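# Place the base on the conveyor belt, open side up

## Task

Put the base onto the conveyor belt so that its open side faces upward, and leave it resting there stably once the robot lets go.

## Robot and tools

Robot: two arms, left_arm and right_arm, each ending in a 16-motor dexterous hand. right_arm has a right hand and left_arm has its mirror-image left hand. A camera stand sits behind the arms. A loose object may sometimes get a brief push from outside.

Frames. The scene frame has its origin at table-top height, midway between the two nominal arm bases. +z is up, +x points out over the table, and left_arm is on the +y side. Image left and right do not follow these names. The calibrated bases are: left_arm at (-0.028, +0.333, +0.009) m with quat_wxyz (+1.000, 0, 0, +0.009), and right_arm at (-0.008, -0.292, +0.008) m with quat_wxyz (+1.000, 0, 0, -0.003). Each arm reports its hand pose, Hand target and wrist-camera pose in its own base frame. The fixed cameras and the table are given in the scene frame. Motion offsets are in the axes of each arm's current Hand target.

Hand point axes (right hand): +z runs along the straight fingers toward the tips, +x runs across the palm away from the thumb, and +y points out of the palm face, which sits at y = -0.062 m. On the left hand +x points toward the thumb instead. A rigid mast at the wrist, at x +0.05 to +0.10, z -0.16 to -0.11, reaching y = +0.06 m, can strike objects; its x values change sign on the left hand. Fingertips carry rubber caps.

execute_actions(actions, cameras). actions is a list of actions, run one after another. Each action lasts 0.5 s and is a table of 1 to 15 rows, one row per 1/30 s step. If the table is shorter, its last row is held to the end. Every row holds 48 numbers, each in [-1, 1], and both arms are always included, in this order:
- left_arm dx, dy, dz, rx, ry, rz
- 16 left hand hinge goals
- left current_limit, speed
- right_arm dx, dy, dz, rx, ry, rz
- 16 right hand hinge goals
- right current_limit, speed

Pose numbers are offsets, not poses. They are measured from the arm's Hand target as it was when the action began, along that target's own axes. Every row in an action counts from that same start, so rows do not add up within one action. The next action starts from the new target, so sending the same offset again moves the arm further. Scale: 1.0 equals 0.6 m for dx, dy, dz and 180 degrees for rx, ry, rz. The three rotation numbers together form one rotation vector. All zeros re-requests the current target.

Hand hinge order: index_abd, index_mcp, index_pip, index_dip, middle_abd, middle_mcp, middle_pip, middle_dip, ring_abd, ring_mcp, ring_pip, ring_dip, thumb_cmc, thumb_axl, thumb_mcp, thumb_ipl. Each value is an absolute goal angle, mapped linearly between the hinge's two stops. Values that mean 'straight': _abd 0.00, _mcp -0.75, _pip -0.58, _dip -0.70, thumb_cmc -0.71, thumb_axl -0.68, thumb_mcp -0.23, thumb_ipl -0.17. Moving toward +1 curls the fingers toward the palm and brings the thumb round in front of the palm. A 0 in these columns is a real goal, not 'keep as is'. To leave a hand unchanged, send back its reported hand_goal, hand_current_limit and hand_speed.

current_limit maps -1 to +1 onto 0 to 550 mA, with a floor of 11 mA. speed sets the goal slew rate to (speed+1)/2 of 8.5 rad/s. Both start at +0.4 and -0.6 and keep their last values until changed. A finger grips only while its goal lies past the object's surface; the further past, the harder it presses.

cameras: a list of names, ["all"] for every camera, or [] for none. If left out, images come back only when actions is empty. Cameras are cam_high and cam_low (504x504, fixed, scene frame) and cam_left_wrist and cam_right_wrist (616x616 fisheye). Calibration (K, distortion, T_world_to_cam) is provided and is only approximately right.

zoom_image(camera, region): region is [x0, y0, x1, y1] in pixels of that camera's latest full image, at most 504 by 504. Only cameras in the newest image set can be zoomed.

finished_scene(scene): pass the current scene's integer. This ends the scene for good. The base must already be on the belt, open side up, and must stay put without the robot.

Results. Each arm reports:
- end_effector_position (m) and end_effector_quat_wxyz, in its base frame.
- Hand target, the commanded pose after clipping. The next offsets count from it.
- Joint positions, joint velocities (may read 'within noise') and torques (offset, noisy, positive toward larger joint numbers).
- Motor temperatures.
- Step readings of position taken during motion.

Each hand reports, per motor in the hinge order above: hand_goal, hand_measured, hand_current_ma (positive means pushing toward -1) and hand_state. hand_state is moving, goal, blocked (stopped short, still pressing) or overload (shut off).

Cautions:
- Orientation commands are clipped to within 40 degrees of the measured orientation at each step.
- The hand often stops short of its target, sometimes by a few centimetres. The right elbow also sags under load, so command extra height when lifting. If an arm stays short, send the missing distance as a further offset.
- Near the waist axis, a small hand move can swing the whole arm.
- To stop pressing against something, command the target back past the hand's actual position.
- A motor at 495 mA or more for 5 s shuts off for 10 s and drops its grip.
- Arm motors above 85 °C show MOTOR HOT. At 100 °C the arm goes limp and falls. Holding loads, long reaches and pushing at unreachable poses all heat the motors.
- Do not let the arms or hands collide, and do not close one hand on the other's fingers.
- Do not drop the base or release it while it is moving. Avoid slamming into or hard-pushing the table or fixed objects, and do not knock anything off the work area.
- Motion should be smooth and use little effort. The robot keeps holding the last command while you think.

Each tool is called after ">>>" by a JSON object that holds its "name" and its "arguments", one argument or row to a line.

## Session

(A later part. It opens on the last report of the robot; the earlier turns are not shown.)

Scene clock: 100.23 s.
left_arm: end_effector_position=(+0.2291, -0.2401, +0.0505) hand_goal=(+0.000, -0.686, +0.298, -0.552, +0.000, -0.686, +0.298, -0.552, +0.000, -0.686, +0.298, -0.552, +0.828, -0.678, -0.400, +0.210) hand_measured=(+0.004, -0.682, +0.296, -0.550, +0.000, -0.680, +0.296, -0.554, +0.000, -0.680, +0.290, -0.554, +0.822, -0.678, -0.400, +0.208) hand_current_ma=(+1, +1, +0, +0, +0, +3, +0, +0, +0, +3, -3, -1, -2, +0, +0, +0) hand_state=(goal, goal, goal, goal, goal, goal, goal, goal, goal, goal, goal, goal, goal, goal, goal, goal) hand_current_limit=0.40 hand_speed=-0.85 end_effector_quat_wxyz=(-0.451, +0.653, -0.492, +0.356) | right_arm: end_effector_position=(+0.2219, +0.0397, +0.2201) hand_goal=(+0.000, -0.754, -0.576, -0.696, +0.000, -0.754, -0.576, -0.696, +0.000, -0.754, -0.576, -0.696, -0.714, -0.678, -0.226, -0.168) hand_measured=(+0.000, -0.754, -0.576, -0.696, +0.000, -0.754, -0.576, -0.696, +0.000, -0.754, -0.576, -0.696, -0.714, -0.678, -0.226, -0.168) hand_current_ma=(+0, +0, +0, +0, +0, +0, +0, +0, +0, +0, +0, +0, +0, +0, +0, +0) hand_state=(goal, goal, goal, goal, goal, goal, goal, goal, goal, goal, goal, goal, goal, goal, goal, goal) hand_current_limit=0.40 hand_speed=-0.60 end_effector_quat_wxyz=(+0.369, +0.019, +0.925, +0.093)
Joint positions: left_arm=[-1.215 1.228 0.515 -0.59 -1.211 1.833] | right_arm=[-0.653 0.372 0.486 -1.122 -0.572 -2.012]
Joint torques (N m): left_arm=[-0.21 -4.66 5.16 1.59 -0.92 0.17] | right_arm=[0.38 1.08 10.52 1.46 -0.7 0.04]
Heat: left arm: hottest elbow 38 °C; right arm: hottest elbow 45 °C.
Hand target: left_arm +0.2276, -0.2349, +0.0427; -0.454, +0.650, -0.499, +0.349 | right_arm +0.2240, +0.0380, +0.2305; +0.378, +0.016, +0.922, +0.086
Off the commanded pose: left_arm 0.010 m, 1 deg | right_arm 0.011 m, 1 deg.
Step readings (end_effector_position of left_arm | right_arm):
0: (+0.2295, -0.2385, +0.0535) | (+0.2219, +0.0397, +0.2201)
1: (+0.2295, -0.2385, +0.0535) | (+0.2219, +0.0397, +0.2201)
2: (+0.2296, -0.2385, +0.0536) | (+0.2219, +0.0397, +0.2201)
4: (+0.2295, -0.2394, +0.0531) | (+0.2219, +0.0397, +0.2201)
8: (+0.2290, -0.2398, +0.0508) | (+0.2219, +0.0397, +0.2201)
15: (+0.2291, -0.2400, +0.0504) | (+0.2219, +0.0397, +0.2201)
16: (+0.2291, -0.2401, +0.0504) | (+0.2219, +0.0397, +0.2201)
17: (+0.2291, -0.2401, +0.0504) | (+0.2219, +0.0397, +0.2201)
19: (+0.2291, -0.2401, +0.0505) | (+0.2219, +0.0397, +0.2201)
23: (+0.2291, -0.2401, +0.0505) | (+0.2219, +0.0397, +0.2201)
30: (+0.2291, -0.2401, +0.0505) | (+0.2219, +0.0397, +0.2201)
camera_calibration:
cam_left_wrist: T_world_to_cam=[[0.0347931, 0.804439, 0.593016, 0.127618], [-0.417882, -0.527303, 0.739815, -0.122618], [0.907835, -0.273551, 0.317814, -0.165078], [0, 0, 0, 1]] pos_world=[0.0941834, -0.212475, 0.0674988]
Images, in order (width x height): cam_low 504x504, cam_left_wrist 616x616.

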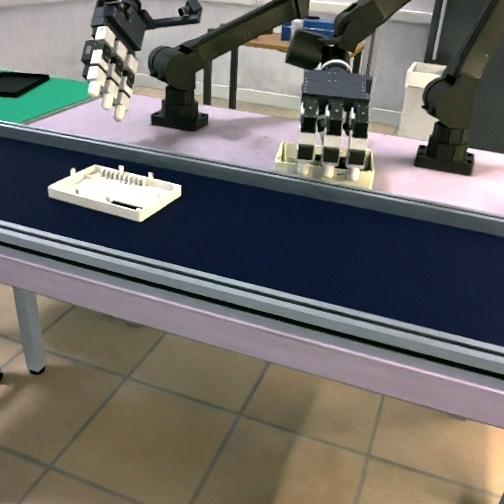

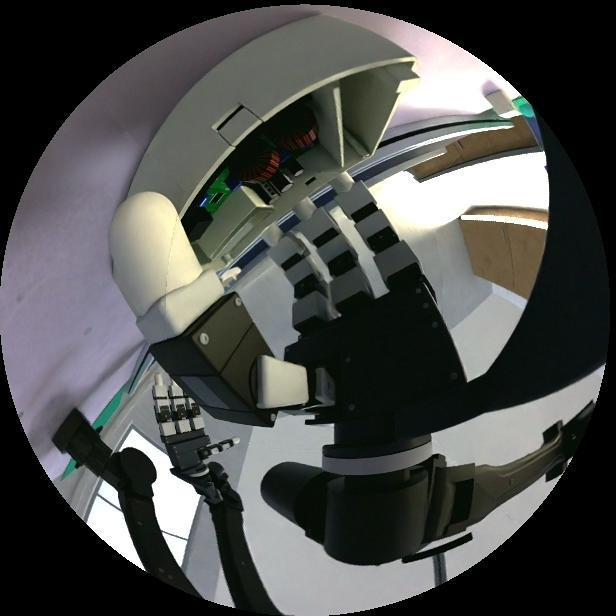

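>>> {"name": "execute_actions", "arguments": {
  "actions": [
    [[-0.02,0.0063,0.0023,0,0,0,0,-0.685,0.28,-0.551,0,-0.685,0.28,-0.551,0,-0.685,0.28,-0.551,0.829,-0.678,-0.4,0.211,0.4,-0.85,0,0,0,0,0,0,0,-0.754,-0.576,-0.696,0,-0.754,-0.576,-0.696,0,-0.754,-0.576,-0.696,-0.714,-0.678,-0.226,-0.168,0.4,-0.6]]
  ],
  "cameras": ["cam_low"]
}}

>>> {"name": "zoom_image", "arguments": {
  "camera": "cam_low",
  "region": [250, 70, 400, 220]
}}

Scene clock: 102.90 s.
left_arm: end_effector_position=(+0.2243, -0.2273, +0.0407) hand_goal=(+0.000, -0.686, +0.280, -0.552, +0.000, -0.686, +0.280, -0.552, +0.000, -0.686, +0.280, -0.552, +0.828, -0.678, -0.400, +0.210) hand_measured=(+0.002, -0.682, +0.284, -0.550, +0.000, -0.680, +0.284, -0.554, +0.000, -0.682, +0.276, -0.554, +0.822, -0.678, -0.400, +0.208) hand_current_ma=(+0, +1, +1, +0, +0, +3, +1, +0, +0, +1, -1, -1, -2, +0, +0, +0) hand_state=(goal, goal, goal, goal, goal, goal, goal, goal, goal, goal, goal, goal, goal, goal, goal, goal) hand_current_limit=0.40 hand_speed=-0.85 end_effector_quat_wxyz=(-0.455, +0.650, -0.497, +0.351) | right_arm: end_effector_position=(+0.2219, +0.0397, +0.2201) hand_goal=(+0.000, -0.754, -0.576, -0.696, +0.000, -0.754, -0.576, -0.696, +0.000, -0.754, -0.576, -0.696, -0.714, -0.678, -0.226, -0.168) hand_measured=(+0.000, -0.754, -0.576, -0.696, +0.000, -0.754, -0.576, -0.696, +0.000, -0.754, -0.576, -0.696, -0.714, -0.678, -0.226, -0.168) hand_current_ma=(+0, +0, +0, +0, +0, +0, +0, +0, +0, +0, +0, +0, +0, +0, +0, +0) hand_state=(goal, goal, goal, goal, goal, goal, goal, goal, goal, goal, goal, goal, goal, goal, goal, goal) hand_current_limit=0.40 hand_speed=-0.60 end_effector_quat_wxyz=(+0.369, +0.019, +0.925, +0.093)
Joint positions: left_arm=[-1.215 1.219 0.476 -0.57 -1.211 1.842] | right_arm=[-0.653 0.372 0.486 -1.122 -0.572 -2.012]
Joint torques (N m): left_arm=[0.26 -5.6 5.19 1.69 -0.92 0.24] | right_arm=[0.32 1.14 10.55 1.52 -0.7 0.04]
Heat: left arm: hottest elbow 38 °C; right arm: hottest elbow 46 °C.
Hand target: left_arm +0.2245, -0.2232, +0.0387; -0.454, +0.650, -0.499, +0.349 | right_arm +0.2240, +0.0380, +0.2305; +0.378, +0.016, +0.922, +0.086
Off the commanded pose: left_arm 0.005 m, 0 deg | right_arm 0.011 m, 1 deg.
Step readings (end_effector_position of left_arm | right_arm):
0: (+0.2291, -0.2401, +0.0505) | (+0.2219, +0.0397, +0.2201)
1: (+0.2290, -0.2399, +0.0502) | (+0.2219, +0.0397, +0.2201)
2: (+0.2288, -0.2394, +0.0496) | (+0.2219, +0.0397, +0.2201)
4: (+0.2275, -0.2358, +0.0462) | (+0.2219, +0.0397, +0.2201)
8: (+0.2246, -0.2281, +0.0405) | (+0.2219, +0.0397, +0.2201)
15: (+0.2243, -0.2273, +0.0407) | (+0.2219, +0.0397, +0.2201)
Images, in order (width x height): cam_low 504x504.

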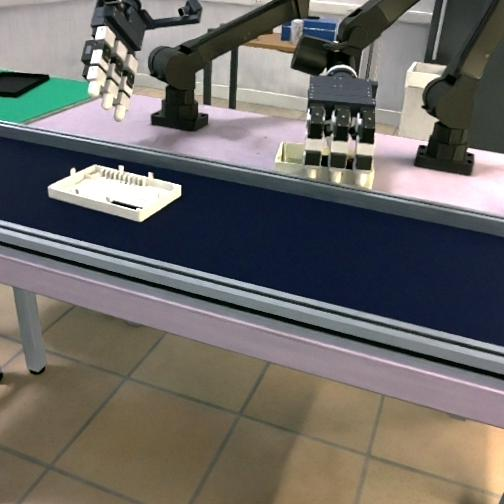

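Scaled by 3.360.

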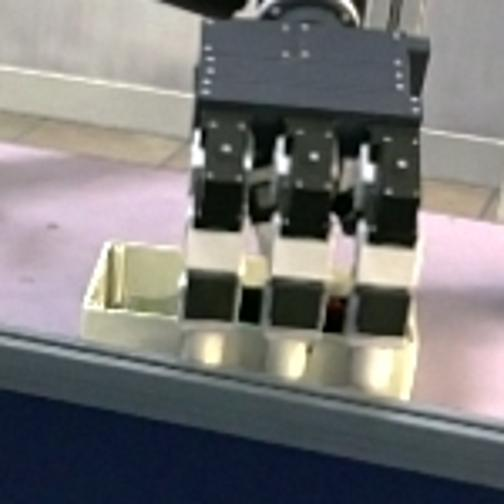

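>>> {"name": "execute_actions", "arguments": {
  "actions": [
    [[0.018,0,0,0,0,0,0,-0.685,0.28,-0.551,0,-0.685,0.28,-0.551,0,-0.685,0.28,-0.551,0.829,-0.678,-0.4,0.211,0.4,-0.85,0,0,0,0,0,0,0,-0.754,-0.576,-0.696,0,-0.754,-0.576,-0.696,0,-0.754,-0.576,-0.696,-0.714,-0.678,-0.226,-0.168,0.4,-0.6]]
  ],
  "cameras": ["cam_low"]
}}

>>> {"name": "zoom_image", "arguments": {
  "camera": "cam_low",
  "region": [250, 70, 400, 220]
}}

Scene clock: 106.07 s.
left_arm: end_effector_position=(+0.2238, -0.2259, +0.0362) hand_goal=(+0.000, -0.686, +0.280, -0.552, +0.000, -0.686, +0.280, -0.552, +0.000, -0.686, +0.280, -0.552, +0.828, -0.678, -0.400, +0.210) hand_measured=(+0.002, -0.682, +0.284, -0.550, +0.000, -0.680, +0.284, -0.554, +0.000, -0.682, +0.276, -0.554, +0.822, -0.678, -0.400, +0.208) hand_current_ma=(+0, +1, +1, +0, +0, +3, +1, +0, +0, +1, -1, -1, -2, +0, +0, +0) hand_state=(goal, goal, goal, goal, goal, goal, goal, goal, goal, goal, goal, goal, goal, goal, goal, goal) hand_current_limit=0.40 hand_speed=-0.85 end_effector_quat_wxyz=(-0.458, +0.647, -0.502, +0.345) | right_arm: end_effector_position=(+0.2219, +0.0397, +0.2201) hand_goal=(+0.000, -0.754, -0.576, -0.696, +0.000, -0.754, -0.576, -0.696, +0.000, -0.754, -0.576, -0.696, -0.714, -0.678, -0.226, -0.168) hand_measured=(+0.000, -0.754, -0.576, -0.696, +0.000, -0.754, -0.576, -0.696, +0.000, -0.754, -0.576, -0.696, -0.714, -0.678, -0.226, -0.168) hand_current_ma=(+0, +0, +0, +0, +0, +0, +0, +0, +0, +0, +0, +0, +0, +0, +0, +0) hand_state=(goal, goal, goal, goal, goal, goal, goal, goal, goal, goal, goal, goal, goal, goal, goal, goal) hand_current_limit=0.40 hand_speed=-0.60 end_effector_quat_wxyz=(+0.369, +0.019, +0.925, +0.093)
Joint positions: left_arm=[-1.215 1.236 0.476 -0.569 -1.211 1.843] | right_arm=[-0.653 0.372 0.486 -1.122 -0.572 -2.012]
Joint torques (N m): left_arm=[-0.03 -4.6 7.2 1.39 -0.93 0.11] | right_arm=[0.5 1.14 10.55 1.47 -0.71 0.03]
Heat: left arm: hottest elbow 38 °C; right arm: hottest elbow 46 °C.
Hand target: left_arm +0.2273, -0.2336, +0.0386; -0.454, +0.650, -0.499, +0.349 | right_arm +0.2240, +0.0380, +0.2305; +0.378, +0.016, +0.922, +0.086
Off the commanded pose: left_arm 0.009 m, 1 deg | right_arm 0.011 m, 1 deg.
Step readings (end_effector_position of left_arm | right_arm):
0: (+0.2243, -0.2273, +0.0407) | (+0.2219, +0.0397, +0.2201)
1: (+0.2243, -0.2273, +0.0407) | (+0.2219, +0.0397, +0.2201)
2: (+0.2243, -0.2273, +0.0407) | (+0.2219, +0.0397, +0.2201)
4: (+0.2243, -0.2272, +0.0404) | (+0.2219, +0.0397, +0.2201)
8: (+0.2240, -0.2264, +0.0378) | (+0.2219, +0.0397, +0.2201)
15: (+0.2238, -0.2259, +0.0362) | (+0.2219, +0.0397, +0.2201)
Images, in order (width x height): cam_low 504x504.

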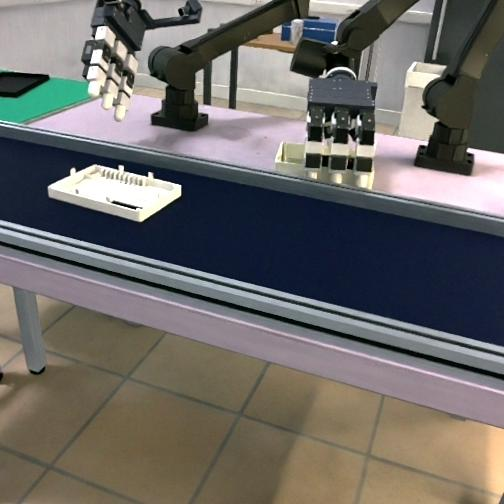

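Scaled by 3.360.

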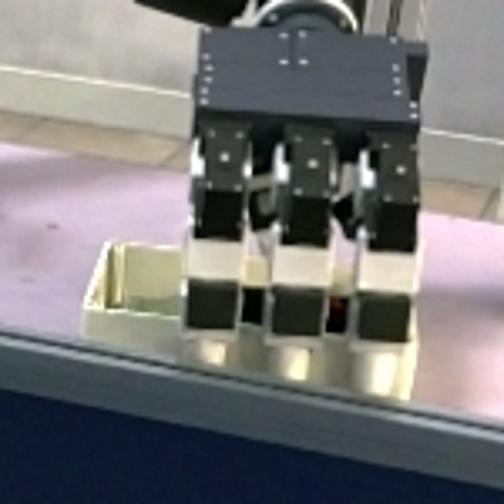

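>>> {"name": "execute_actions", "arguments": {
  "actions": [
    [[0.015,-0.0094,-0.0034,0,0,0,0,-0.685,0.28,-0.551,0,-0.685,0.28,-0.551,0,-0.685,0.28,-0.551,0.829,-0.678,-0.4,0.211,0.4,-0.85,0,0,0,0,0,0,0,-0.754,-0.576,-0.696,0,-0.754,-0.576,-0.696,0,-0.754,-0.576,-0.696,-0.714,-0.678,-0.226,-0.168,0.4,-0.6]]
  ],
  "cameras": ["cam_low"]
}}

>>> {"name": "zoom_image", "arguments": {
  "camera": "cam_low",
  "region": [250, 70, 400, 220]
}}

Scene clock: 108.67 s.
left_arm: end_effector_position=(+0.2241, -0.2268, +0.0352) hand_goal=(+0.000, -0.686, +0.280, -0.552, +0.000, -0.686, +0.280, -0.552, +0.000, -0.686, +0.280, -0.552, +0.828, -0.678, -0.400, +0.210) hand_measured=(+0.002, -0.682, +0.284, -0.550, +0.000, -0.680, +0.284, -0.554, +0.000, -0.682, +0.276, -0.554, +0.822, -0.678, -0.400, +0.208) hand_current_ma=(+0, +1, +1, +0, +0, +3, +1, +0, +0, +1, -1, -1, -2, +0, +0, +0) hand_state=(goal, goal, goal, goal, goal, goal, goal, goal, goal, goal, goal, goal, goal, goal, goal, goal) hand_current_limit=0.40 hand_speed=-0.85 end_effector_quat_wxyz=(-0.459, +0.647, -0.503, +0.344) | right_arm: end_effector_position=(+0.2219, +0.0397, +0.2201) hand_goal=(+0.000, -0.754, -0.576, -0.696, +0.000, -0.754, -0.576, -0.696, +0.000, -0.754, -0.576, -0.696, -0.714, -0.678, -0.226, -0.168) hand_measured=(+0.000, -0.754, -0.576, -0.696, +0.000, -0.754, -0.576, -0.696, +0.000, -0.754, -0.576, -0.696, -0.714, -0.678, -0.226, -0.168) hand_current_ma=(+0, +0, +0, +0, +0, +0, +0, +0, +0, +0, +0, +0, +0, +0, +0, +0) hand_state=(goal, goal, goal, goal, goal, goal, goal, goal, goal, goal, goal, goal, goal, goal, goal, goal) hand_current_limit=0.40 hand_speed=-0.60 end_effector_quat_wxyz=(+0.369, +0.019, +0.925, +0.093)
Joint positions: left_arm=[-1.215 1.244 0.48 -0.569 -1.211 1.843] | right_arm=[-0.653 0.372 0.486 -1.122 -0.572 -2.012]
Joint torques (N m): left_arm=[-0.26 -4.31 9.18 0.32 -0.95 0.05] | right_arm=[0.21 1.38 10.52 1.48 -0.71 0.04]
Heat: left arm: hottest elbow 38 °C; right arm: hottest elbow 46 °C.
Hand target: left_arm +0.2296, -0.2423, +0.0446; -0.454, +0.650, -0.499, +0.349 | right_arm +0.2240, +0.0380, +0.2305; +0.378, +0.016, +0.922, +0.086
Off the commanded pose: left_arm 0.019 m, 1 deg | right_arm 0.011 m, 1 deg.
Step readings (end_effector_position of left_arm | right_arm):
0: (+0.2238, -0.2259, +0.0362) | (+0.2219, +0.0397, +0.2201)
1: (+0.2238, -0.2259, +0.0362) | (+0.2219, +0.0397, +0.2201)
2: (+0.2238, -0.2259, +0.0362) | (+0.2219, +0.0397, +0.2201)
4: (+0.2237, -0.2257, +0.0358) | (+0.2219, +0.0397, +0.2201)
8: (+0.2236, -0.2255, +0.0347) | (+0.2219, +0.0397, +0.2201)
15: (+0.2240, -0.2267, +0.0351) | (+0.2219, +0.0397, +0.2201)
Images, in order (width x height): cam_low 504x504.

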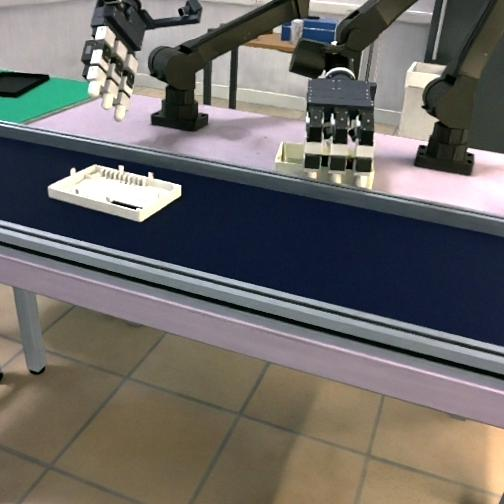

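Scaled by 3.360.

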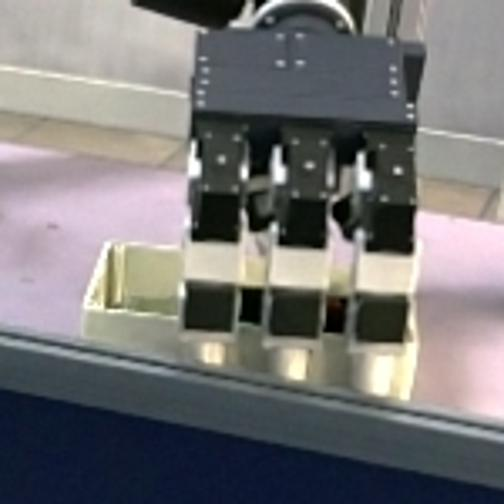

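>>> {"name": "execute_actions", "arguments": {
  "actions": [
    [[0,-0.0094,-0.0034,0,0,0,0,-0.685,0.28,-0.551,0,-0.685,0.28,-0.551,0,-0.685,0.28,-0.551,0.829,-0.678,-0.4,0.211,0.4,-0.85,0,0,0,0,0,0,0,-0.754,-0.576,-0.696,0,-0.754,-0.576,-0.696,0,-0.754,-0.576,-0.696,-0.714,-0.678,-0.226,-0.168,0.4,-0.6]]
  ],
  "cameras": ["cam_low"]
}}

>>> {"name": "zoom_image", "arguments": {
  "camera": "cam_low",
  "region": [250, 70, 400, 220]
}}

Scene clock: 111.50 s.
left_arm: end_effector_position=(+0.2239, -0.2263, +0.0370) hand_goal=(+0.000, -0.686, +0.280, -0.552, +0.000, -0.686, +0.280, -0.552, +0.000, -0.686, +0.280, -0.552, +0.828, -0.678, -0.400, +0.210) hand_measured=(+0.002, -0.682, +0.284, -0.550, +0.000, -0.680, +0.284, -0.554, +0.000, -0.682, +0.276, -0.554, +0.822, -0.678, -0.400, +0.208) hand_current_ma=(+0, +1, +1, +0, +0, +3, +1, +0, +0, +1, -1, -1, -2, +0, +0, +0) hand_state=(goal, goal, goal, goal, goal, goal, goal, goal, goal, goal, goal, goal, goal, goal, goal, goal) hand_current_limit=0.40 hand_speed=-0.85 end_effector_quat_wxyz=(-0.462, +0.645, -0.506, +0.339) | right_arm: end_effector_position=(+0.2219, +0.0397, +0.2201) hand_goal=(+0.000, -0.754, -0.576, -0.696, +0.000, -0.754, -0.576, -0.696, +0.000, -0.754, -0.576, -0.696, -0.714, -0.678, -0.226, -0.168) hand_measured=(+0.000, -0.754, -0.576, -0.696, +0.000, -0.754, -0.576, -0.696, +0.000, -0.754, -0.576, -0.696, -0.714, -0.678, -0.226, -0.168) hand_current_ma=(+0, +0, +0, +0, +0, +0, +0, +0, +0, +0, +0, +0, +0, +0, +0, +0) hand_state=(goal, goal, goal, goal, goal, goal, goal, goal, goal, goal, goal, goal, goal, goal, goal, goal) hand_current_limit=0.40 hand_speed=-0.60 end_effector_quat_wxyz=(+0.369, +0.019, +0.925, +0.093)
Joint positions: left_arm=[-1.215 1.244 0.489 -0.592 -1.211 1.843] | right_arm=[-0.653 0.372 0.486 -1.122 -0.572 -2.012]
Joint torques (N m): left_arm=[-0.15 -5.77 9.09 0.28 -0.97 0.05] | right_arm=[0.26 1.2 10.59 1.54 -0.71 0.05]
Heat: left arm: hottest elbow 38 °C; right arm: hottest elbow 46 °C.
Hand target: left_arm +0.2297, -0.2424, +0.0507; -0.454, +0.650, -0.499, +0.349 | right_arm +0.2240, +0.0380, +0.2305; +0.378, +0.016, +0.922, +0.086
Off the commanded pose: left_arm 0.022 m, 2 deg | right_arm 0.011 m, 1 deg.
Step readings (end_effector_position of left_arm | right_arm):
0: (+0.2241, -0.2268, +0.0352) | (+0.2219, +0.0397, +0.2201)
1: (+0.2241, -0.2268, +0.0352) | (+0.2219, +0.0397, +0.2201)
2: (+0.2240, -0.2265, +0.0352) | (+0.2219, +0.0397, +0.2201)
4: (+0.2239, -0.2264, +0.0357) | (+0.2219, +0.0397, +0.2201)
8: (+0.2239, -0.2264, +0.0365) | (+0.2219, +0.0397, +0.2201)
15: (+0.2239, -0.2262, +0.0369) | (+0.2219, +0.0397, +0.2201)
Images, in order (width x height): cam_low 504x504.

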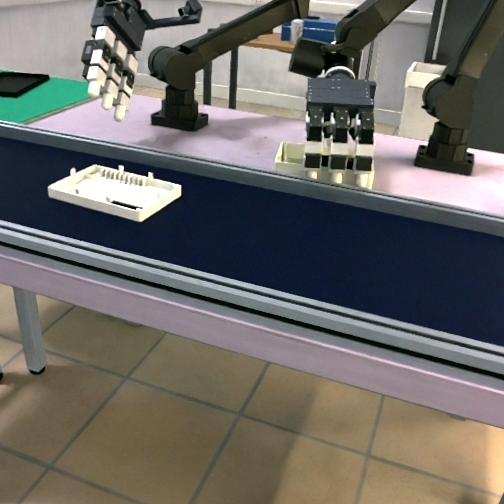

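Scaled by 3.360.

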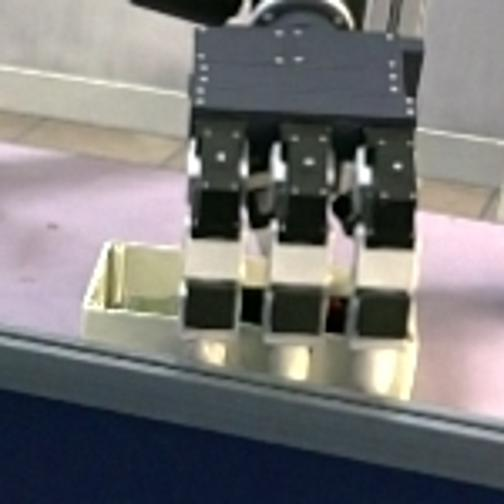

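>>> {"name": "execute_actions", "arguments": {
  "actions": [
    [[-0.028,0,-0.002,0,0,0,0,-0.685,0.32,-0.551,0,-0.685,0.32,-0.551,0,-0.685,0.32,-0.551,0.829,-0.678,-0.3,0.211,0.4,-0.85,0,0,0,0,0,0,0,-0.754,-0.576,-0.696,0,-0.754,-0.576,-0.696,0,-0.754,-0.576,-0.696,-0.714,-0.678,-0.226,-0.168,0.4,-0.6]],
    [[0,0,0,0,0,0,0,-0.685,0.4,-0.551,0,-0.685,0.4,-0.551,0,-0.685,0.4,-0.551,0.829,-0.678,-0.2,0.211,0.4,-0.85,0,0,0,0,0,0,0,-0.754,-0.576,-0.696,0,-0.754,-0.576,-0.696,0,-0.754,-0.576,-0.696,-0.714,-0.678,-0.226,-0.168,0.4,-0.6]],
    [[0,0,0,0,0,0,0,-0.6,0.52,-0.5,0,-0.6,0.52,-0.5,0,-0.6,0.52,-0.5,0.829,-0.678,-0.1,0.25,0.4,-0.85,0,0,0,0,0,0,0,-0.754,-0.576,-0.696,0,-0.754,-0.576,-0.696,0,-0.754,-0.576,-0.696,-0.714,-0.678,-0.226,-0.168,0.4,-0.6]]
  ],
  "cameras": ["cam_low","cam_left_wrist"]
}}

>>> {"name": "zoom_image", "arguments": {
  "camera": "cam_low",
  "region": [250, 70, 400, 220]
}}

Scene clock: 119.80 s.
left_arm: end_effector_position=(+0.2236, -0.2279, +0.0479) hand_goal=(+0.000, -0.600, +0.520, -0.500, +0.000, -0.600, +0.520, -0.500, +0.000, -0.600, +0.520, -0.500, +0.828, -0.678, -0.100, +0.250) hand_measured=(+0.002, -0.688, +0.426, -0.544, +0.000, -0.692, +0.416, -0.544, +0.000, -0.696, +0.412, -0.558, +0.798, -0.680, -0.366, +0.180) hand_current_ma=(+0, -194, -194, -54, +0, -205, -231, -56, +0, -219, -241, -85, -31, +0, -385, -192) hand_state=(goal, blocked, blocked, blocked, goal, blocked, blocked, blocked, goal, blocked, blocked, blocked, blocked, goal, blocked, blocked) hand_current_limit=0.40 hand_speed=-0.85 end_effector_quat_wxyz=(-0.453, +0.651, -0.500, +0.349) | right_arm: end_effector_position=(+0.2219, +0.0397, +0.2201) hand_goal=(+0.000, -0.754, -0.576, -0.696, +0.000, -0.754, -0.576, -0.696, +0.000, -0.754, -0.576, -0.696, -0.714, -0.678, -0.226, -0.168) hand_measured=(+0.000, -0.754, -0.576, -0.696, +0.000, -0.754, -0.576, -0.696, +0.000, -0.754, -0.576, -0.696, -0.714, -0.678, -0.226, -0.168) hand_current_ma=(+0, +0, +0, +0, +0, +0, +0, +0, +0, +0, +0, +0, +0, +0, +0, +0) hand_state=(goal, goal, goal, goal, goal, goal, goal, goal, goal, goal, goal, goal, goal, goal, goal, goal) hand_current_limit=0.40 hand_speed=-0.60 end_effector_quat_wxyz=(+0.369, +0.019, +0.925, +0.093)
Joint positions: left_arm=[-1.215 1.198 0.489 -0.605 -1.205 1.843] | right_arm=[-0.653 0.372 0.486 -1.122 -0.572 -2.012]
Joint torques (N m): left_arm=[-0.09 -5.95 6.43 0.49 -1.16 0.08] | right_arm=[0.44 1.08 10.55 1.47 -0.71 0.04]
Heat: left arm: hottest elbow 38 °C; right arm: hottest elbow 46 °C.
Hand target: left_arm +0.2243, -0.2264, +0.0511; -0.455, +0.650, -0.499, +0.349 | right_arm +0.2240, +0.0380, +0.2305; +0.378, +0.016, +0.922, +0.086
Off the commanded pose: left_arm 0.004 m, 0 deg | right_arm 0.011 m, 1 deg.
Step readings (end_effector_position of left_arm | right_arm):
0: (+0.2239, -0.2262, +0.0370) | (+0.2219, +0.0397, +0.2201)
1: (+0.2239, -0.2262, +0.0371) | (+0.2219, +0.0397, +0.2201)
2: (+0.2239, -0.2262, +0.0373) | (+0.2219, +0.0397, +0.2201)
4: (+0.2240, -0.2266, +0.0401) | (+0.2219, +0.0397, +0.2201)
8: (+0.2240, -0.2283, +0.0469) | (+0.2219, +0.0397, +0.2201)
15: (+0.2237, -0.2280, +0.0481) | (+0.2219, +0.0397, +0.2201)
16: (+0.2237, -0.2280, +0.0481) | (+0.2219, +0.0397, +0.2201)
17: (+0.2237, -0.2280, +0.0481) | (+0.2219, +0.0397, +0.2201)
19: (+0.2237, -0.2279, +0.0480) | (+0.2219, +0.0397, +0.2201)
23: (+0.2236, -0.2279, +0.0480) | (+0.2219, +0.0397, +0.2201)
30: (+0.2236, -0.2279, +0.0479) | (+0.2219, +0.0397, +0.2201)
31: (+0.2236, -0.2279, +0.0479) | (+0.2219, +0.0397, +0.2201)
32: (+0.2236, -0.2279, +0.0479) | (+0.2219, +0.0397, +0.2201)
34: (+0.2236, -0.2279, +0.0479) | (+0.2219, +0.0397, +0.2201)
38: (+0.2236, -0.2279, +0.0479) | (+0.2219, +0.0397, +0.2201)
45: (+0.2236, -0.2279, +0.0479) | (+0.2219, +0.0397, +0.2201)
camera_calibration:
cam_left_wrist: T_world_to_cam=[[0.0457445, 0.794354, 0.60573, 0.114075], [-0.411639, -0.537501, 0.735966, -0.120123], [0.910198, -0.283009, 0.3024, -0.157805], [0, 0, 0, 1]] pos_world=[0.0889683, -0.199842, 0.0670285]
Images, in order (width x height): cam_low 504x504, cam_left_wrist 616x616.

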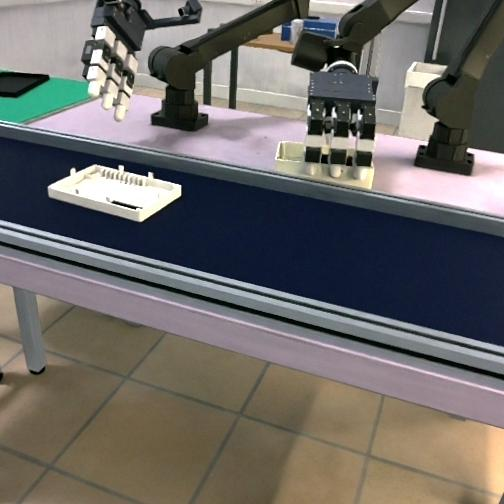

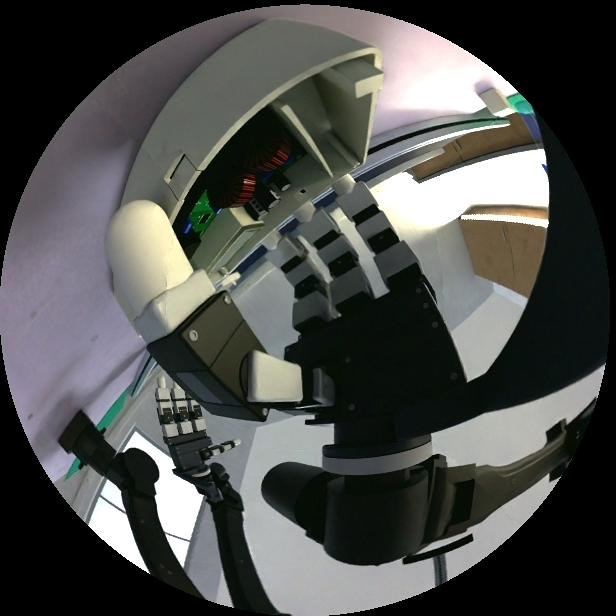

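Scaled by 3.360.

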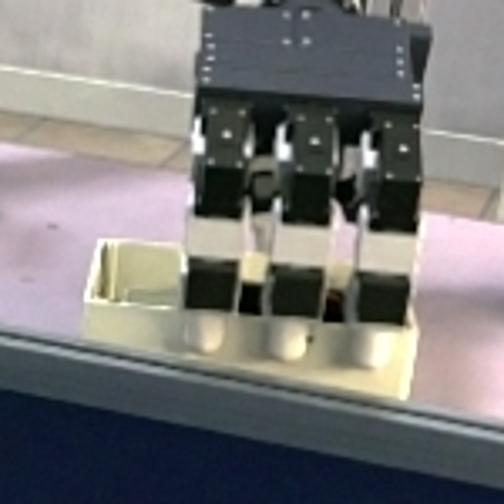

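>>> {"name": "execute_actions", "arguments": {
  "actions": [
    [[0,-0.0313,-0.0114,0,0,0,0,-0.6,0.52,-0.5,0,-0.6,0.52,-0.5,0,-0.6,0.52,-0.5,0.829,-0.678,-0.1,0.25,0.4,-0.85,0,0,0,0,0,0,0,-0.754,-0.576,-0.696,0,-0.754,-0.576,-0.696,0,-0.754,-0.576,-0.696,-0.714,-0.678,-0.226,-0.168,0.4,-0.6]],
    [[0,-0.0313,-0.0114,0,0,0,0,-0.6,0.52,-0.5,0,-0.6,0.52,-0.5,0,-0.6,0.52,-0.5,0.829,-0.678,-0.1,0.25,0.4,-0.85,0,0,0,0,0,0,0,-0.754,-0.576,-0.696,0,-0.754,-0.576,-0.696,0,-0.754,-0.576,-0.696,-0.714,-0.678,-0.226,-0.168,0.4,-0.6]]
  ],
  "cameras": ["cam_low","cam_left_wrist","cam_high"]
}}

>>> {"name": "zoom_image", "arguments": {
  "camera": "cam_low",
  "region": [250, 70, 400, 220]
}}

Scene clock: 123.63 s.
left_arm: end_effector_position=(+0.2148, -0.2053, +0.0663) hand_goal=(+0.000, -0.600, +0.520, -0.500, +0.000, -0.600, +0.520, -0.500, +0.000, -0.600, +0.520, -0.500, +0.828, -0.678, -0.100, +0.250) hand_measured=(+0.002, -0.688, +0.426, -0.544, +0.000, -0.690, +0.416, -0.544, +0.000, -0.692, +0.414, -0.556, +0.794, -0.680, -0.366, +0.180) hand_current_ma=(+0, -191, -194, -54, +0, -199, -227, -56, +0, -209, -233, -85, -38, +0, -385, -192) hand_state=(goal, blocked, blocked, blocked, goal, blocked, blocked, blocked, goal, blocked, blocked, blocked, blocked, goal, blocked, blocked) hand_current_limit=0.40 hand_speed=-0.85 end_effector_quat_wxyz=(-0.464, +0.641, -0.515, +0.329) | right_arm: end_effector_position=(+0.2219, +0.0397, +0.2201) hand_goal=(+0.000, -0.754, -0.576, -0.696, +0.000, -0.754, -0.576, -0.696, +0.000, -0.754, -0.576, -0.696, -0.714, -0.678, -0.226, -0.168) hand_measured=(+0.000, -0.754, -0.576, -0.696, +0.000, -0.754, -0.576, -0.696, +0.000, -0.754, -0.576, -0.696, -0.714, -0.678, -0.226, -0.168) hand_current_ma=(+0, +0, +0, +0, +0, +0, +0, +0, +0, +0, +0, +0, +0, +0, +0, +0) hand_state=(goal, goal, goal, goal, goal, goal, goal, goal, goal, goal, goal, goal, goal, goal, goal, goal) hand_current_limit=0.40 hand_speed=-0.60 end_effector_quat_wxyz=(+0.369, +0.019, +0.925, +0.093)
Joint positions: left_arm=[-1.215 1.102 0.493 -0.759 -1.203 1.848] | right_arm=[-0.653 0.372 0.486 -1.122 -0.572 -2.012]
Joint torques (N m): left_arm=[-0.26 -4.95 11.18 0.38 -1.26 0.08] | right_arm=[0.38 1.08 10.54 1.48 -0.7 0.05]
Heat: left arm: hottest elbow 38 °C; right arm: hottest elbow 46 °C.
Hand target: left_arm +0.2243, -0.2265, +0.0911; -0.454, +0.650, -0.499, +0.349 | right_arm +0.2240, +0.0380, +0.2305; +0.378, +0.016, +0.922, +0.086
Off the commanded pose: left_arm 0.034 m, 3 deg | right_arm 0.011 m, 1 deg.
Step readings (end_effector_position of left_arm | right_arm):
0: (+0.2236, -0.2279, +0.0479) | (+0.2219, +0.0397, +0.2201)
1: (+0.2235, -0.2278, +0.0479) | (+0.2219, +0.0397, +0.2201)
2: (+0.2231, -0.2268, +0.0480) | (+0.2219, +0.0397, +0.2201)
4: (+0.2218, -0.2240, +0.0496) | (+0.2219, +0.0397, +0.2201)
8: (+0.2203, -0.2198, +0.0553) | (+0.2219, +0.0397, +0.2201)
15: (+0.2190, -0.2165, +0.0567) | (+0.2219, +0.0397, +0.2201)
16: (+0.2189, -0.2162, +0.0568) | (+0.2219, +0.0397, +0.2201)
17: (+0.2185, -0.2151, +0.0568) | (+0.2219, +0.0397, +0.2201)
19: (+0.2174, -0.2122, +0.0583) | (+0.2219, +0.0397, +0.2201)
23: (+0.2159, -0.2083, +0.0638) | (+0.2219, +0.0397, +0.2201)
30: (+0.2150, -0.2057, +0.0660) | (+0.2219, +0.0397, +0.2201)
camera_calibration:
cam_left_wrist: T_world_to_cam=[[0.0613618, 0.760347, 0.646612, 0.072332], [-0.396932, -0.575812, 0.714762, -0.134729], [0.915795, -0.30052, 0.266473, -0.151411], [0, 0, 0, 1]] pos_world=[0.0807442, -0.178078, 0.0898756]
Images, in order (width x height): cam_high 504x504, cam_low 504x504, cam_left_wrist 616x616.

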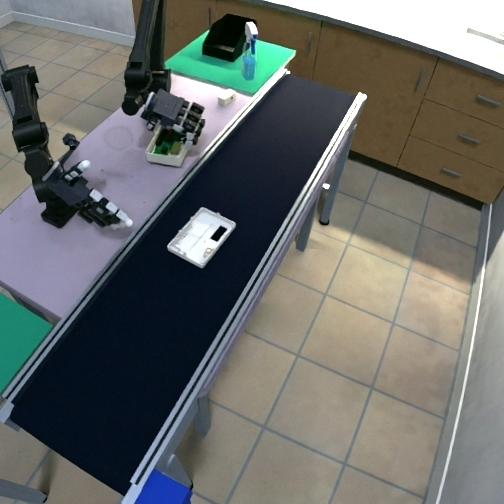

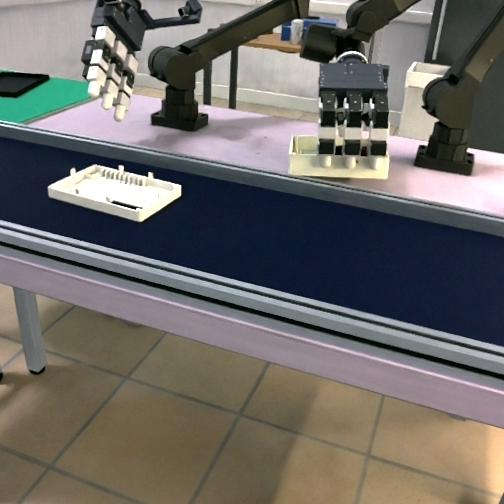

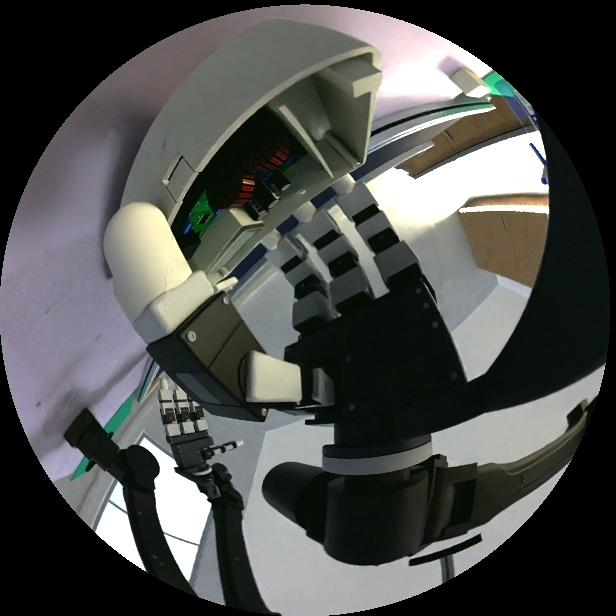

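Scaled by 3.360.

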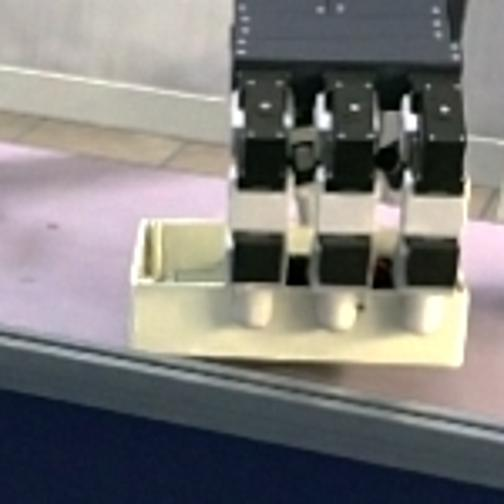

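>>> {"name": "execute_actions", "arguments": {
  "actions": [
    [[0,-0.0392,-0.0142,0,0,0,0,-0.6,0.52,-0.5,0,-0.6,0.52,-0.5,0,-0.6,0.52,-0.5,0.829,-0.678,-0.1,0.25,0.4,-0.85,0,0,0,0,0,0,0,-0.754,-0.576,-0.696,0,-0.754,-0.576,-0.696,0,-0.754,-0.576,-0.696,-0.714,-0.678,-0.226,-0.168,0.4,-0.6]],
    [[0,-0.0392,-0.0142,0,0,0,0,-0.6,0.52,-0.5,0,-0.6,0.52,-0.5,0,-0.6,0.52,-0.5,0.829,-0.678,-0.1,0.25,0.4,-0.85,0,0,0,0,0,0,0,-0.754,-0.576,-0.696,0,-0.754,-0.576,-0.696,0,-0.754,-0.576,-0.696,-0.714,-0.678,-0.226,-0.168,0.4,-0.6]]
  ],
  "cameras": ["cam_low"]
}}

>>> {"name": "zoom_image", "arguments": {
  "camera": "cam_low",
  "region": [250, 50, 430, 220]
}}

Scene clock: 129.07 s.
left_arm: end_effector_position=(+0.2157, -0.2081, +0.1144) hand_goal=(+0.000, -0.600, +0.520, -0.500, +0.000, -0.600, +0.520, -0.500, +0.000, -0.600, +0.520, -0.500, +0.828, -0.678, -0.100, +0.250) hand_measured=(+0.002, -0.688, +0.426, -0.544, +0.000, -0.690, +0.416, -0.544, +0.000, -0.692, +0.416, -0.556, +0.792, -0.680, -0.366, +0.180) hand_current_ma=(+0, -190, -194, -54, +0, -198, -226, -56, +0, -209, -231, -84, -38, +0, -385, -192) hand_state=(goal, blocked, blocked, blocked, goal, blocked, blocked, blocked, goal, blocked, blocked, blocked, blocked, goal, blocked, blocked) hand_current_limit=0.40 hand_speed=-0.85 end_effector_quat_wxyz=(-0.464, +0.640, -0.516, +0.329) | right_arm: end_effector_position=(+0.2219, +0.0397, +0.2201) hand_goal=(+0.000, -0.754, -0.576, -0.696, +0.000, -0.754, -0.576, -0.696, +0.000, -0.754, -0.576, -0.696, -0.714, -0.678, -0.226, -0.168) hand_measured=(+0.000, -0.754, -0.576, -0.696, +0.000, -0.754, -0.576, -0.696, +0.000, -0.754, -0.576, -0.696, -0.714, -0.678, -0.226, -0.168) hand_current_ma=(+0, +0, +0, +0, +0, +0, +0, +0, +0, +0, +0, +0, +0, +0, +0, +0) hand_state=(goal, goal, goal, goal, goal, goal, goal, goal, goal, goal, goal, goal, goal, goal, goal, goal) hand_current_limit=0.40 hand_speed=-0.60 end_effector_quat_wxyz=(+0.369, +0.019, +0.925, +0.093)
Joint positions: left_arm=[-1.215 1.016 0.585 -0.932 -1.202 1.856] | right_arm=[-0.653 0.372 0.486 -1.122 -0.572 -2.012]
Joint torques (N m): left_arm=[0.03 -4.31 12.1 0.29 -1.29 0] | right_arm=[0.5 1.2 10.55 1.48 -0.71 0.03]
Heat: left arm: hottest elbow 39 °C; right arm: hottest elbow 46 °C.
Hand target: left_arm +0.2244, -0.2264, +0.1411; -0.454, +0.650, -0.499, +0.349 | right_arm +0.2240, +0.0380, +0.2305; +0.378, +0.016, +0.922, +0.086
Off the commanded pose: left_arm 0.034 m, 3 deg | right_arm 0.011 m, 1 deg.
Step readings (end_effector_position of left_arm | right_arm):
0: (+0.2148, -0.2052, +0.0663) | (+0.2219, +0.0397, +0.2201)
1: (+0.2147, -0.2051, +0.0663) | (+0.2219, +0.0397, +0.2201)
2: (+0.2145, -0.2046, +0.0670) | (+0.2219, +0.0397, +0.2201)
4: (+0.2143, -0.2041, +0.0709) | (+0.2219, +0.0397, +0.2201)
8: (+0.2154, -0.2073, +0.0843) | (+0.2219, +0.0397, +0.2201)
15: (+0.2161, -0.2090, +0.0918) | (+0.2219, +0.0397, +0.2201)
16: (+0.2159, -0.2084, +0.0916) | (+0.2219, +0.0397, +0.2201)
17: (+0.2154, -0.2074, +0.0919) | (+0.2219, +0.0397, +0.2201)
19: (+0.2149, -0.2059, +0.0946) | (+0.2219, +0.0397, +0.2201)
23: (+0.2156, -0.2077, +0.1066) | (+0.2219, +0.0397, +0.2201)
30: (+0.2162, -0.2096, +0.1147) | (+0.2219, +0.0397, +0.2201)
Images, in order (width x height): cam_low 504x504.

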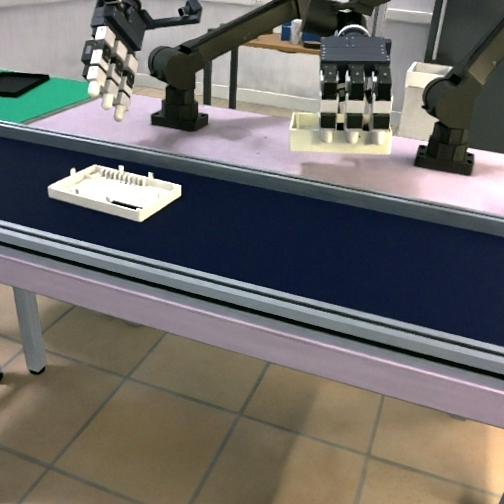

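Scaled by 2.800.

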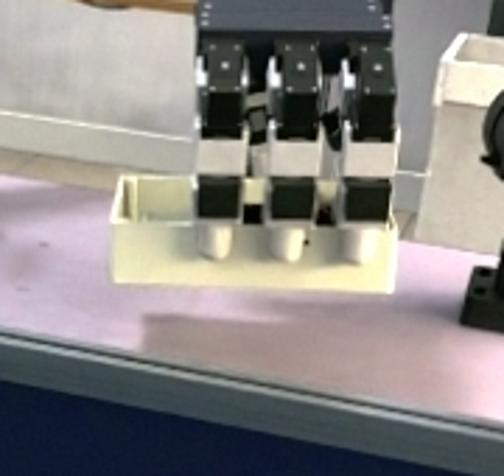

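>>> {"name": "execute_actions", "arguments": {
  "actions": [
    [[0,-0.0313,-0.0114,0,0,0,0,-0.6,0.52,-0.5,0,-0.6,0.52,-0.5,0,-0.6,0.52,-0.5,0.829,-0.678,-0.1,0.25,0.4,-0.85,0,0,0,0,0,0,0,-0.754,-0.576,-0.696,0,-0.754,-0.576,-0.696,0,-0.754,-0.576,-0.696,-0.714,-0.678,-0.226,-0.168,0.4,-0.6]],
    [[0.0253,-0.0148,0.0407,0,-0.0261,-0.0095,0,-0.6,0.52,-0.5,0,-0.6,0.52,-0.5,0,-0.6,0.52,-0.5,0.829,-0.678,-0.1,0.25,0.4,-0.85,0,0,0,0,0,0,0,-0.754,-0.576,-0.696,0,-0.754,-0.576,-0.696,0,-0.754,-0.576,-0.696,-0.714,-0.678,-0.226,-0.168,0.4,-0.6]],
    [[0.0248,-0.0163,0.0448,0,-0.0261,-0.0095,0,-0.6,0.52,-0.5,0,-0.6,0.52,-0.5,0,-0.6,0.52,-0.5,0.829,-0.678,-0.1,0.25,0.4,-0.85,0,0,0,0,0,0,0,-0.754,-0.576,-0.696,0,-0.754,-0.576,-0.696,0,-0.754,-0.576,-0.696,-0.714,-0.678,-0.226,-0.168,0.4,-0.6]],
    [[0.0242,-0.0178,0.049,0,-0.0261,-0.0095,0,-0.6,0.52,-0.5,0,-0.6,0.52,-0.5,0,-0.6,0.52,-0.5,0.829,-0.678,-0.1,0.25,0.4,-0.85,0,0,0,0,0,0,0,-0.754,-0.576,-0.696,0,-0.754,-0.576,-0.696,0,-0.754,-0.576,-0.696,-0.714,-0.678,-0.226,-0.168,0.4,-0.6]],
    [[0.0237,-0.0193,0.0529,0,-0.0261,-0.0095,0,-0.6,0.52,-0.5,0,-0.6,0.52,-0.5,0,-0.6,0.52,-0.5,0.829,-0.678,-0.1,0.25,0.4,-0.85,0,0,0,0,0,0,0,-0.754,-0.576,-0.696,0,-0.754,-0.576,-0.696,0,-0.754,-0.576,-0.696,-0.714,-0.678,-0.226,-0.168,0.4,-0.6]]
  ],
  "cameras": ["cam_low","cam_high"]
}}

Scene clock: 143.60 s.
left_arm: end_effector_position=(+0.3403, -0.2175, +0.1374) hand_goal=(+0.000, -0.600, +0.520, -0.500, +0.000, -0.600, +0.520, -0.500, +0.000, -0.600, +0.520, -0.500, +0.828, -0.678, -0.100, +0.250) hand_measured=(+0.002, -0.680, +0.428, -0.544, +0.000, -0.684, +0.422, -0.544, +0.000, -0.688, +0.422, -0.554, +0.792, -0.680, -0.376, +0.180) hand_current_ma=(+0, -164, -184, -54, +0, -176, -207, -56, +0, -191, -209, -79, -42, +0, -385, -192) hand_state=(goal, blocked, blocked, blocked, goal, blocked, blocked, blocked, goal, blocked, blocked, blocked, blocked, goal, blocked, blocked) hand_current_limit=0.40 hand_speed=-0.85 end_effector_quat_wxyz=(-0.515, +0.718, -0.399, +0.243) | right_arm: end_effector_position=(+0.2219, +0.0397, +0.2201) hand_goal=(+0.000, -0.754, -0.576, -0.696, +0.000, -0.754, -0.576, -0.696, +0.000, -0.754, -0.576, -0.696, -0.714, -0.678, -0.226, -0.168) hand_measured=(+0.000, -0.754, -0.576, -0.696, +0.000, -0.754, -0.576, -0.696, +0.000, -0.754, -0.576, -0.696, -0.714, -0.678, -0.226, -0.168) hand_current_ma=(+0, +0, +0, +0, +0, +0, +0, +0, +0, +0, +0, +0, +0, +0, +0, +0) hand_state=(goal, goal, goal, goal, goal, goal, goal, goal, goal, goal, goal, goal, goal, goal, goal, goal) hand_current_limit=0.40 hand_speed=-0.60 end_effector_quat_wxyz=(+0.369, +0.019, +0.925, +0.093)
Joint positions: left_arm=[-0.898 1.345 0.906 -1 -1.209 1.778] | right_arm=[-0.653 0.372 0.486 -1.122 -0.572 -2.012]
Joint torques (N m): left_arm=[0.09 -8.29 12.08 0.2 -1.31 -0.13] | right_arm=[0.32 1.32 10.54 1.54 -0.72 0.05]
Heat: left arm: hottest elbow 40 °C; right arm: hottest elbow 47 °C.
Hand target: left_arm +0.3563, -0.2339, +0.1608; -0.508, +0.727, -0.379, +0.265 | right_arm +0.2240, +0.0380, +0.2305; +0.378, +0.016, +0.922, +0.086
Off the commanded pose: left_arm 0.033 m, 4 deg | right_arm 0.011 m, 1 deg.
Step readings (end_effector_position of left_arm | right_arm):
0: (+0.2156, -0.2080, +0.1144) | (+0.2219, +0.0397, +0.2201)
1: (+0.2156, -0.2078, +0.1144) | (+0.2219, +0.0397, +0.2201)
2: (+0.2154, -0.2074, +0.1147) | (+0.2219, +0.0397, +0.2201)
4: (+0.2152, -0.2067, +0.1173) | (+0.2219, +0.0397, +0.2201)
8: (+0.2158, -0.2084, +0.1265) | (+0.2219, +0.0397, +0.2201)
15: (+0.2163, -0.2097, +0.1328) | (+0.2219, +0.0397, +0.2201)
16: (+0.2163, -0.2093, +0.1329) | (+0.2219, +0.0397, +0.2201)
17: (+0.2174, -0.2087, +0.1331) | (+0.2219, +0.0397, +0.2201)
19: (+0.2225, -0.2094, +0.1340) | (+0.2219, +0.0397, +0.2201)
23: (+0.2357, -0.2133, +0.1359) | (+0.2219, +0.0397, +0.2201)
30: (+0.2404, -0.2152, +0.1352) | (+0.2219, +0.0397, +0.2201)
31: (+0.2407, -0.2154, +0.1353) | (+0.2219, +0.0397, +0.2201)
32: (+0.2425, -0.2147, +0.1355) | (+0.2219, +0.0397, +0.2201)
34: (+0.2490, -0.2158, +0.1362) | (+0.2219, +0.0397, +0.2201)
38: (+0.2654, -0.2179, +0.1371) | (+0.2219, +0.0397, +0.2201)
45: (+0.2706, -0.2190, +0.1357) | (+0.2219, +0.0397, +0.2201)
46: (+0.2709, -0.2192, +0.1357) | (+0.2219, +0.0397, +0.2201)
47: (+0.2727, -0.2186, +0.1361) | (+0.2219, +0.0397, +0.2201)
49: (+0.2797, -0.2195, +0.1369) | (+0.2219, +0.0397, +0.2201)
53: (+0.2977, -0.2202, +0.1380) | (+0.2219, +0.0397, +0.2201)
60: (+0.3039, -0.2199, +0.1361) | (+0.2219, +0.0397, +0.2201)
61: (+0.3043, -0.2200, +0.1363) | (+0.2219, +0.0397, +0.2201)
62: (+0.3061, -0.2193, +0.1366) | (+0.2219, +0.0397, +0.2201)
64: (+0.3134, -0.2198, +0.1375) | (+0.2219, +0.0397, +0.2201)
68: (+0.3328, -0.2187, +0.1386) | (+0.2219, +0.0397, +0.2201)
75: (+0.3398, -0.2168, +0.1365) | (+0.2219, +0.0397, +0.2201)
Images, in order (width x height): cam_high 504x504, cam_low 504x504.

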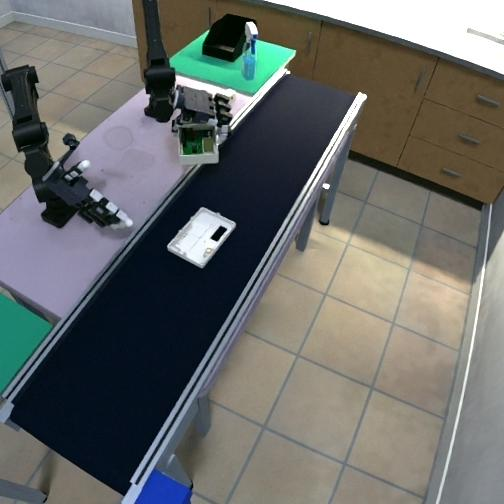

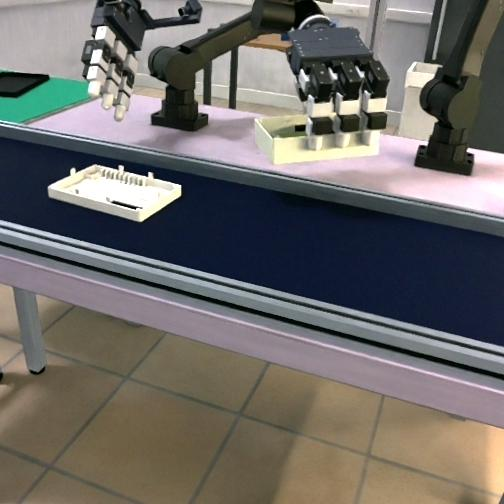

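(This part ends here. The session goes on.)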